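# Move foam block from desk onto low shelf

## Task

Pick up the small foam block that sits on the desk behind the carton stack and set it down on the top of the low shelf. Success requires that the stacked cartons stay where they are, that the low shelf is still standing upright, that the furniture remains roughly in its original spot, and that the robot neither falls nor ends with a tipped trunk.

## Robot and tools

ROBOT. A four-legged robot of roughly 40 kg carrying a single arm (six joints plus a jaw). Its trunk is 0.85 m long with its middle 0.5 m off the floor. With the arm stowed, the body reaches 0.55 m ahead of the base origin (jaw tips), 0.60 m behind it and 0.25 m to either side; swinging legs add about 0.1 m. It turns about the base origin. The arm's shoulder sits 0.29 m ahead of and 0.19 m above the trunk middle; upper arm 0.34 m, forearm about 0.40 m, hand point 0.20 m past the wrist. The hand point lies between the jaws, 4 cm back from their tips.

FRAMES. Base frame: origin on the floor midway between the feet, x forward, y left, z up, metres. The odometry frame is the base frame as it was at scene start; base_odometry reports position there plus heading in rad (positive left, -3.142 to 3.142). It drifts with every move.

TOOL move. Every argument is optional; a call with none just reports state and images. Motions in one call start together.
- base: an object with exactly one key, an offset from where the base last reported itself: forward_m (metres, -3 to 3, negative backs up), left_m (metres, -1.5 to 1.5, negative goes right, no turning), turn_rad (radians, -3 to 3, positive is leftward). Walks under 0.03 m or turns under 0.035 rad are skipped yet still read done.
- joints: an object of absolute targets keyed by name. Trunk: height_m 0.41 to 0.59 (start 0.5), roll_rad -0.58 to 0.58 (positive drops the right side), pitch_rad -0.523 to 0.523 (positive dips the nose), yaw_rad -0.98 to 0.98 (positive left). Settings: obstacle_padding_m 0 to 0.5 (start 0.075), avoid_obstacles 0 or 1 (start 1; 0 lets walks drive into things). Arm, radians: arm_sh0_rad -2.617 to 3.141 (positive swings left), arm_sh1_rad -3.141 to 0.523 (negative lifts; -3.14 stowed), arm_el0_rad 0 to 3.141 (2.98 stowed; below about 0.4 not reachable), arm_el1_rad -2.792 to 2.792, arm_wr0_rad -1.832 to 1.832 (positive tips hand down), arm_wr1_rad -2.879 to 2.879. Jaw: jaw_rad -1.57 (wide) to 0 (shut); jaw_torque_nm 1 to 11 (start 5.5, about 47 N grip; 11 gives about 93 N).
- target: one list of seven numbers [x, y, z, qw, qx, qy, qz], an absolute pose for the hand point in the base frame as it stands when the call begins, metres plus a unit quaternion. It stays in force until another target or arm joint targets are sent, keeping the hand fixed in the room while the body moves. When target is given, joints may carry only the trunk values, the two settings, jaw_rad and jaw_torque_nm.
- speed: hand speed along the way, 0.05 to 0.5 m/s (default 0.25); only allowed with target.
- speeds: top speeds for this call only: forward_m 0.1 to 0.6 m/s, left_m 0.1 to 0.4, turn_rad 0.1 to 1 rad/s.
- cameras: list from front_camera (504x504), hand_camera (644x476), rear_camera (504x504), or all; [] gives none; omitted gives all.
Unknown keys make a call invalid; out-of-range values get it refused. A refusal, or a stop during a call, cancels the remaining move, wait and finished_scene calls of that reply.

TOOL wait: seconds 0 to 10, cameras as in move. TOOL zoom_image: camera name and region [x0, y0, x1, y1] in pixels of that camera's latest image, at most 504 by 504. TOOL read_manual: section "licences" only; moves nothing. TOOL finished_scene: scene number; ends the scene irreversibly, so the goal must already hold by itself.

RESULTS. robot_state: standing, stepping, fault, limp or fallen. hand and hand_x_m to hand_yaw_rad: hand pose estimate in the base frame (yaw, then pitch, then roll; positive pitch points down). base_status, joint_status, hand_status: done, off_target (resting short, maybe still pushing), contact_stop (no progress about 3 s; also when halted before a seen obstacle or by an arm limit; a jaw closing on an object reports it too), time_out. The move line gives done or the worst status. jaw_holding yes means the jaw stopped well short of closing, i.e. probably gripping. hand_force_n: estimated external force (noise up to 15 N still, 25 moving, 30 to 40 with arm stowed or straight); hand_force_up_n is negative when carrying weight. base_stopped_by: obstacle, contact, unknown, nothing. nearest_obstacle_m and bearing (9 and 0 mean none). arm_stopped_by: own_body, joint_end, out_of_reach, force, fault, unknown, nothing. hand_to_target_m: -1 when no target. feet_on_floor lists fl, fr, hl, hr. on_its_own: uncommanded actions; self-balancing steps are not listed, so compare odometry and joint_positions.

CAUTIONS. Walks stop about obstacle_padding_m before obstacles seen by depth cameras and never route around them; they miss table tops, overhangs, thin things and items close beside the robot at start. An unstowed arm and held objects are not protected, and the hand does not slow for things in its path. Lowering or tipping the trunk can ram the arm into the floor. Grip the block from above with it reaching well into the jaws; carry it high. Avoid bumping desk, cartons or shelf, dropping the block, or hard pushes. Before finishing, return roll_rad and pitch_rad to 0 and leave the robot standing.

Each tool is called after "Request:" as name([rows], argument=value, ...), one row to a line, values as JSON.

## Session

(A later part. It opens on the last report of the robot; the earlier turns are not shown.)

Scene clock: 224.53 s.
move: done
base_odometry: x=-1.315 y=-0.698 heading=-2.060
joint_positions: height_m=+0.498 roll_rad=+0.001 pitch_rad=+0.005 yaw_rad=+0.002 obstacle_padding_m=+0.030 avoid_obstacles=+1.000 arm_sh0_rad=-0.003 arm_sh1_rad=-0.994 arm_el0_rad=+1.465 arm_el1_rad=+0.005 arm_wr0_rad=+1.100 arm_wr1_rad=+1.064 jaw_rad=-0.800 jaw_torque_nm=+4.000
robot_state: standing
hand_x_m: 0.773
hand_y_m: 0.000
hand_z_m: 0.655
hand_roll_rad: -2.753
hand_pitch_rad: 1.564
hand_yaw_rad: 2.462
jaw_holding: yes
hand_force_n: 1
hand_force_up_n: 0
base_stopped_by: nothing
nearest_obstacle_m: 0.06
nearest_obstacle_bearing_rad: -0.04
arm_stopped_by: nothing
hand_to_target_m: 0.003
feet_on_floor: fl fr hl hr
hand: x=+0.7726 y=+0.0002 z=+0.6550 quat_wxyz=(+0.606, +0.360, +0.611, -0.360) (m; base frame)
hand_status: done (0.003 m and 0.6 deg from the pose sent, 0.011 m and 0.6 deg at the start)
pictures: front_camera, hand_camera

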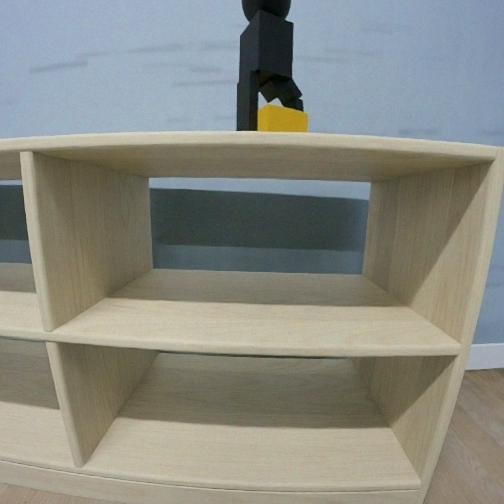

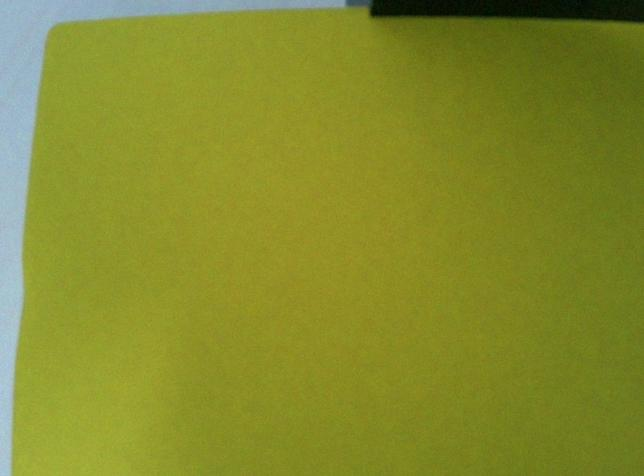

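Request:
move(target=[0.77, 0.0, 0.645, 0.61, 0.3575, 0.61, -0.3575], speed=0.05, cameras=[])

Request:
move(target=[0.77, 0.0, 0.635, 0.61, 0.3575, 0.61, -0.3575], speed=0.05, cameras=["hand_camera","front_camera"])

Scene clock: 231.53 s.
move: done
robot_state: standing
hand_x_m: 0.772
hand_y_m: 0.000
hand_z_m: 0.652
hand_roll_rad: 2.189
hand_pitch_rad: 1.568
hand_yaw_rad: 1.122
jaw_holding: yes
hand_force_n: 4
hand_force_up_n: 4
base_stopped_by: nothing
nearest_obstacle_m: 0.06
nearest_obstacle_bearing_rad: -0.04
arm_stopped_by: nothing
hand_to_target_m: 0.007
feet_on_floor: fl fr hl hr
hand_status: done (0.007 m and 0.4 deg from the pose sent, 0.010 m and 0.6 deg at the start)
pictures: none

Scene clock: 232.87 s.
move: off_target
base_odometry: x=-1.315 y=-0.698 heading=-2.060
joint_positions: height_m=+0.498 roll_rad=+0.001 pitch_rad=+0.004 yaw_rad=+0.003 obstacle_padding_m=+0.030 avoid_obstacles=+1.000 arm_sh0_rad=-0.004 arm_sh1_rad=-0.995 arm_el0_rad=+1.476 arm_el1_rad=+0.002 arm_wr0_rad=+1.080 arm_wr1_rad=+1.064 jaw_rad=-0.801 jaw_torque_nm=+4.000
robot_state: standing
hand_x_m: 0.772
hand_y_m: 0.000
hand_z_m: 0.652
hand_roll_rad: 1.393
hand_pitch_rad: 1.566
hand_yaw_rad: 0.327
jaw_holding: yes
hand_force_n: 9
hand_force_up_n: 9
base_stopped_by: nothing
nearest_obstacle_m: 0.06
nearest_obstacle_bearing_rad: -0.04
arm_stopped_by: nothing
hand_to_target_m: 0.017
feet_on_floor: fl fr hl hr
hand: x=+0.7722 y=+0.0001 z=+0.6516 quat_wxyz=(+0.610, +0.361, +0.608, -0.358) (m; base frame)
hand_status: off_target (0.017 m and 0.5 deg from the pose sent, 0.017 m and 0.4 deg at the start)
pictures: front_camera, hand_camera

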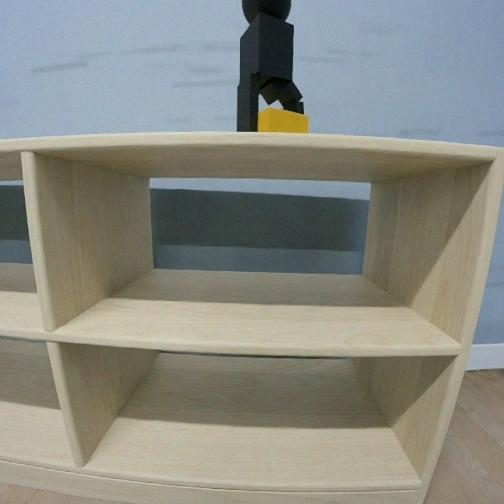

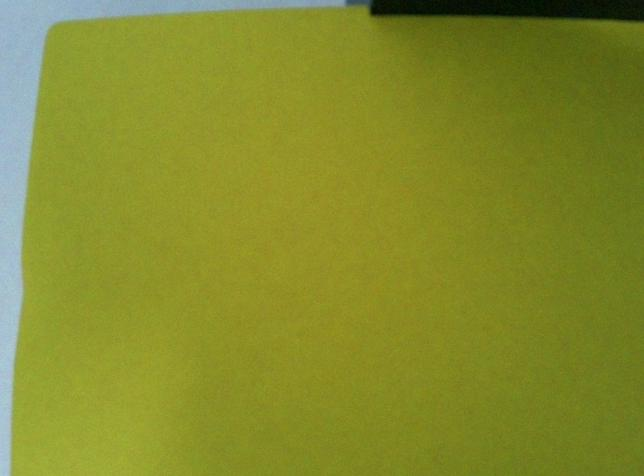

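Request:
move(target=[0.77, 0.0, 0.652, 0.61, 0.3575, 0.61, -0.3575], speed=0.05, cameras=[])

Request:
move(joints={"jaw_rad": -1.2}, cameras=["hand_camera"])

Request:
move(target=[0.77, 0.0, 0.80, 0.61, 0.3575, 0.61, -0.3575], speed=0.1, cameras=["hand_camera","front_camera"])

Scene clock: 236.43 s.
move: done
robot_state: standing
hand_x_m: 0.772
hand_y_m: 0.000
hand_z_m: 0.652
hand_roll_rad: 1.239
hand_pitch_rad: 1.563
hand_yaw_rad: 0.173
jaw_holding: yes
hand_force_n: 3
hand_force_up_n: -1
base_stopped_by: nothing
nearest_obstacle_m: 0.06
nearest_obstacle_bearing_rad: -0.04
arm_stopped_by: nothing
hand_to_target_m: 0.002
feet_on_floor: fl fr hl hr
hand_status: done (0.002 m and 0.6 deg from the pose sent, 0.002 m and 0.5 deg at the start)
pictures: none

Scene clock: 237.60 s.
move: done
joint_status: all done
robot_state: standing
hand_x_m: 0.771
hand_y_m: 0.000
hand_z_m: 0.652
hand_roll_rad: 1.411
hand_pitch_rad: 1.567
hand_yaw_rad: 0.344
jaw_holding: no
hand_force_n: 3
hand_force_up_n: -2
base_stopped_by: nothing
nearest_obstacle_m: 0.06
nearest_obstacle_bearing_rad: -0.04
arm_stopped_by: nothing
hand_to_target_m: 0.001
feet_on_floor: fl fr hl hr
pictures: hand_camera

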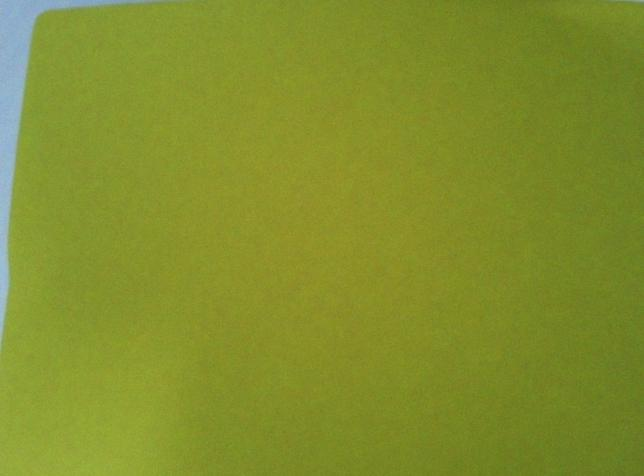

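Scene clock: 239.57 s.
move: done
base_odometry: x=-1.315 y=-0.699 heading=-2.060
joint_positions: height_m=+0.499 roll_rad=+0.001 pitch_rad=+0.005 yaw_rad=+0.002 obstacle_padding_m=+0.030 avoid_obstacles=+1.000 arm_sh0_rad=-0.003 arm_sh1_rad=-1.093 arm_el0_rad=+1.252 arm_el1_rad=+0.002 arm_wr0_rad=+1.409 arm_wr1_rad=+1.064 jaw_rad=-1.201 jaw_torque_nm=+4.000
robot_state: standing
hand_x_m: 0.764
hand_y_m: 0.000
hand_z_m: 0.798
hand_roll_rad: -2.633
hand_pitch_rad: 1.567
hand_yaw_rad: 2.584
jaw_holding: no
hand_force_n: 2
hand_force_up_n: 0
base_stopped_by: nothing
nearest_obstacle_m: 0.06
nearest_obstacle_bearing_rad: -0.04
arm_stopped_by: nothing
hand_to_target_m: 0.006
feet_on_floor: fl fr hl hr
hand: x=+0.7640 y=-0.0001 z=+0.7983 quat_wxyz=(+0.608, +0.359, +0.610, -0.359) (m; base frame)
hand_status: done (0.006 m and 0.4 deg from the pose sent, 0.148 m and 0.4 deg at the start)
pictures: front_camera, hand_camera

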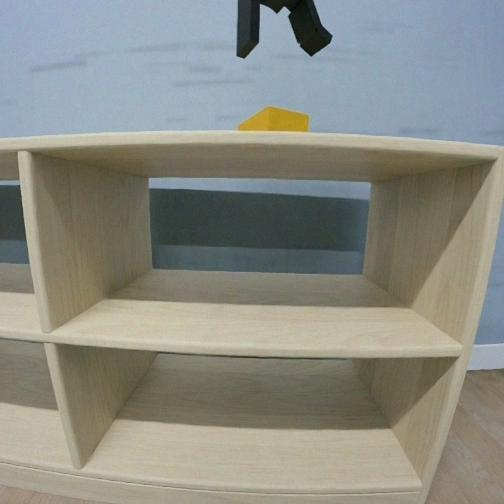

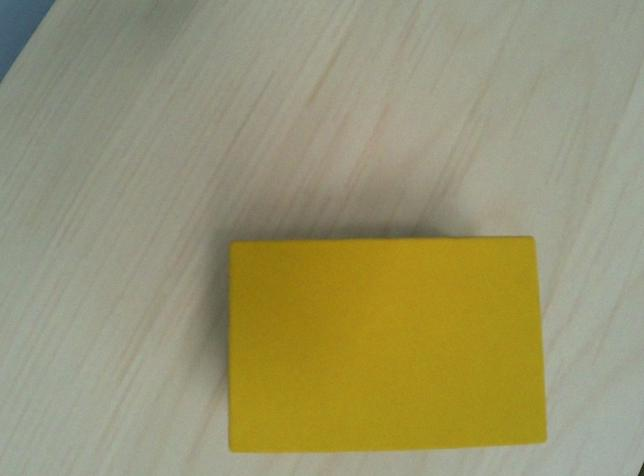

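Request:
finished_scene(scene=1)

The scene is finished: the task was done.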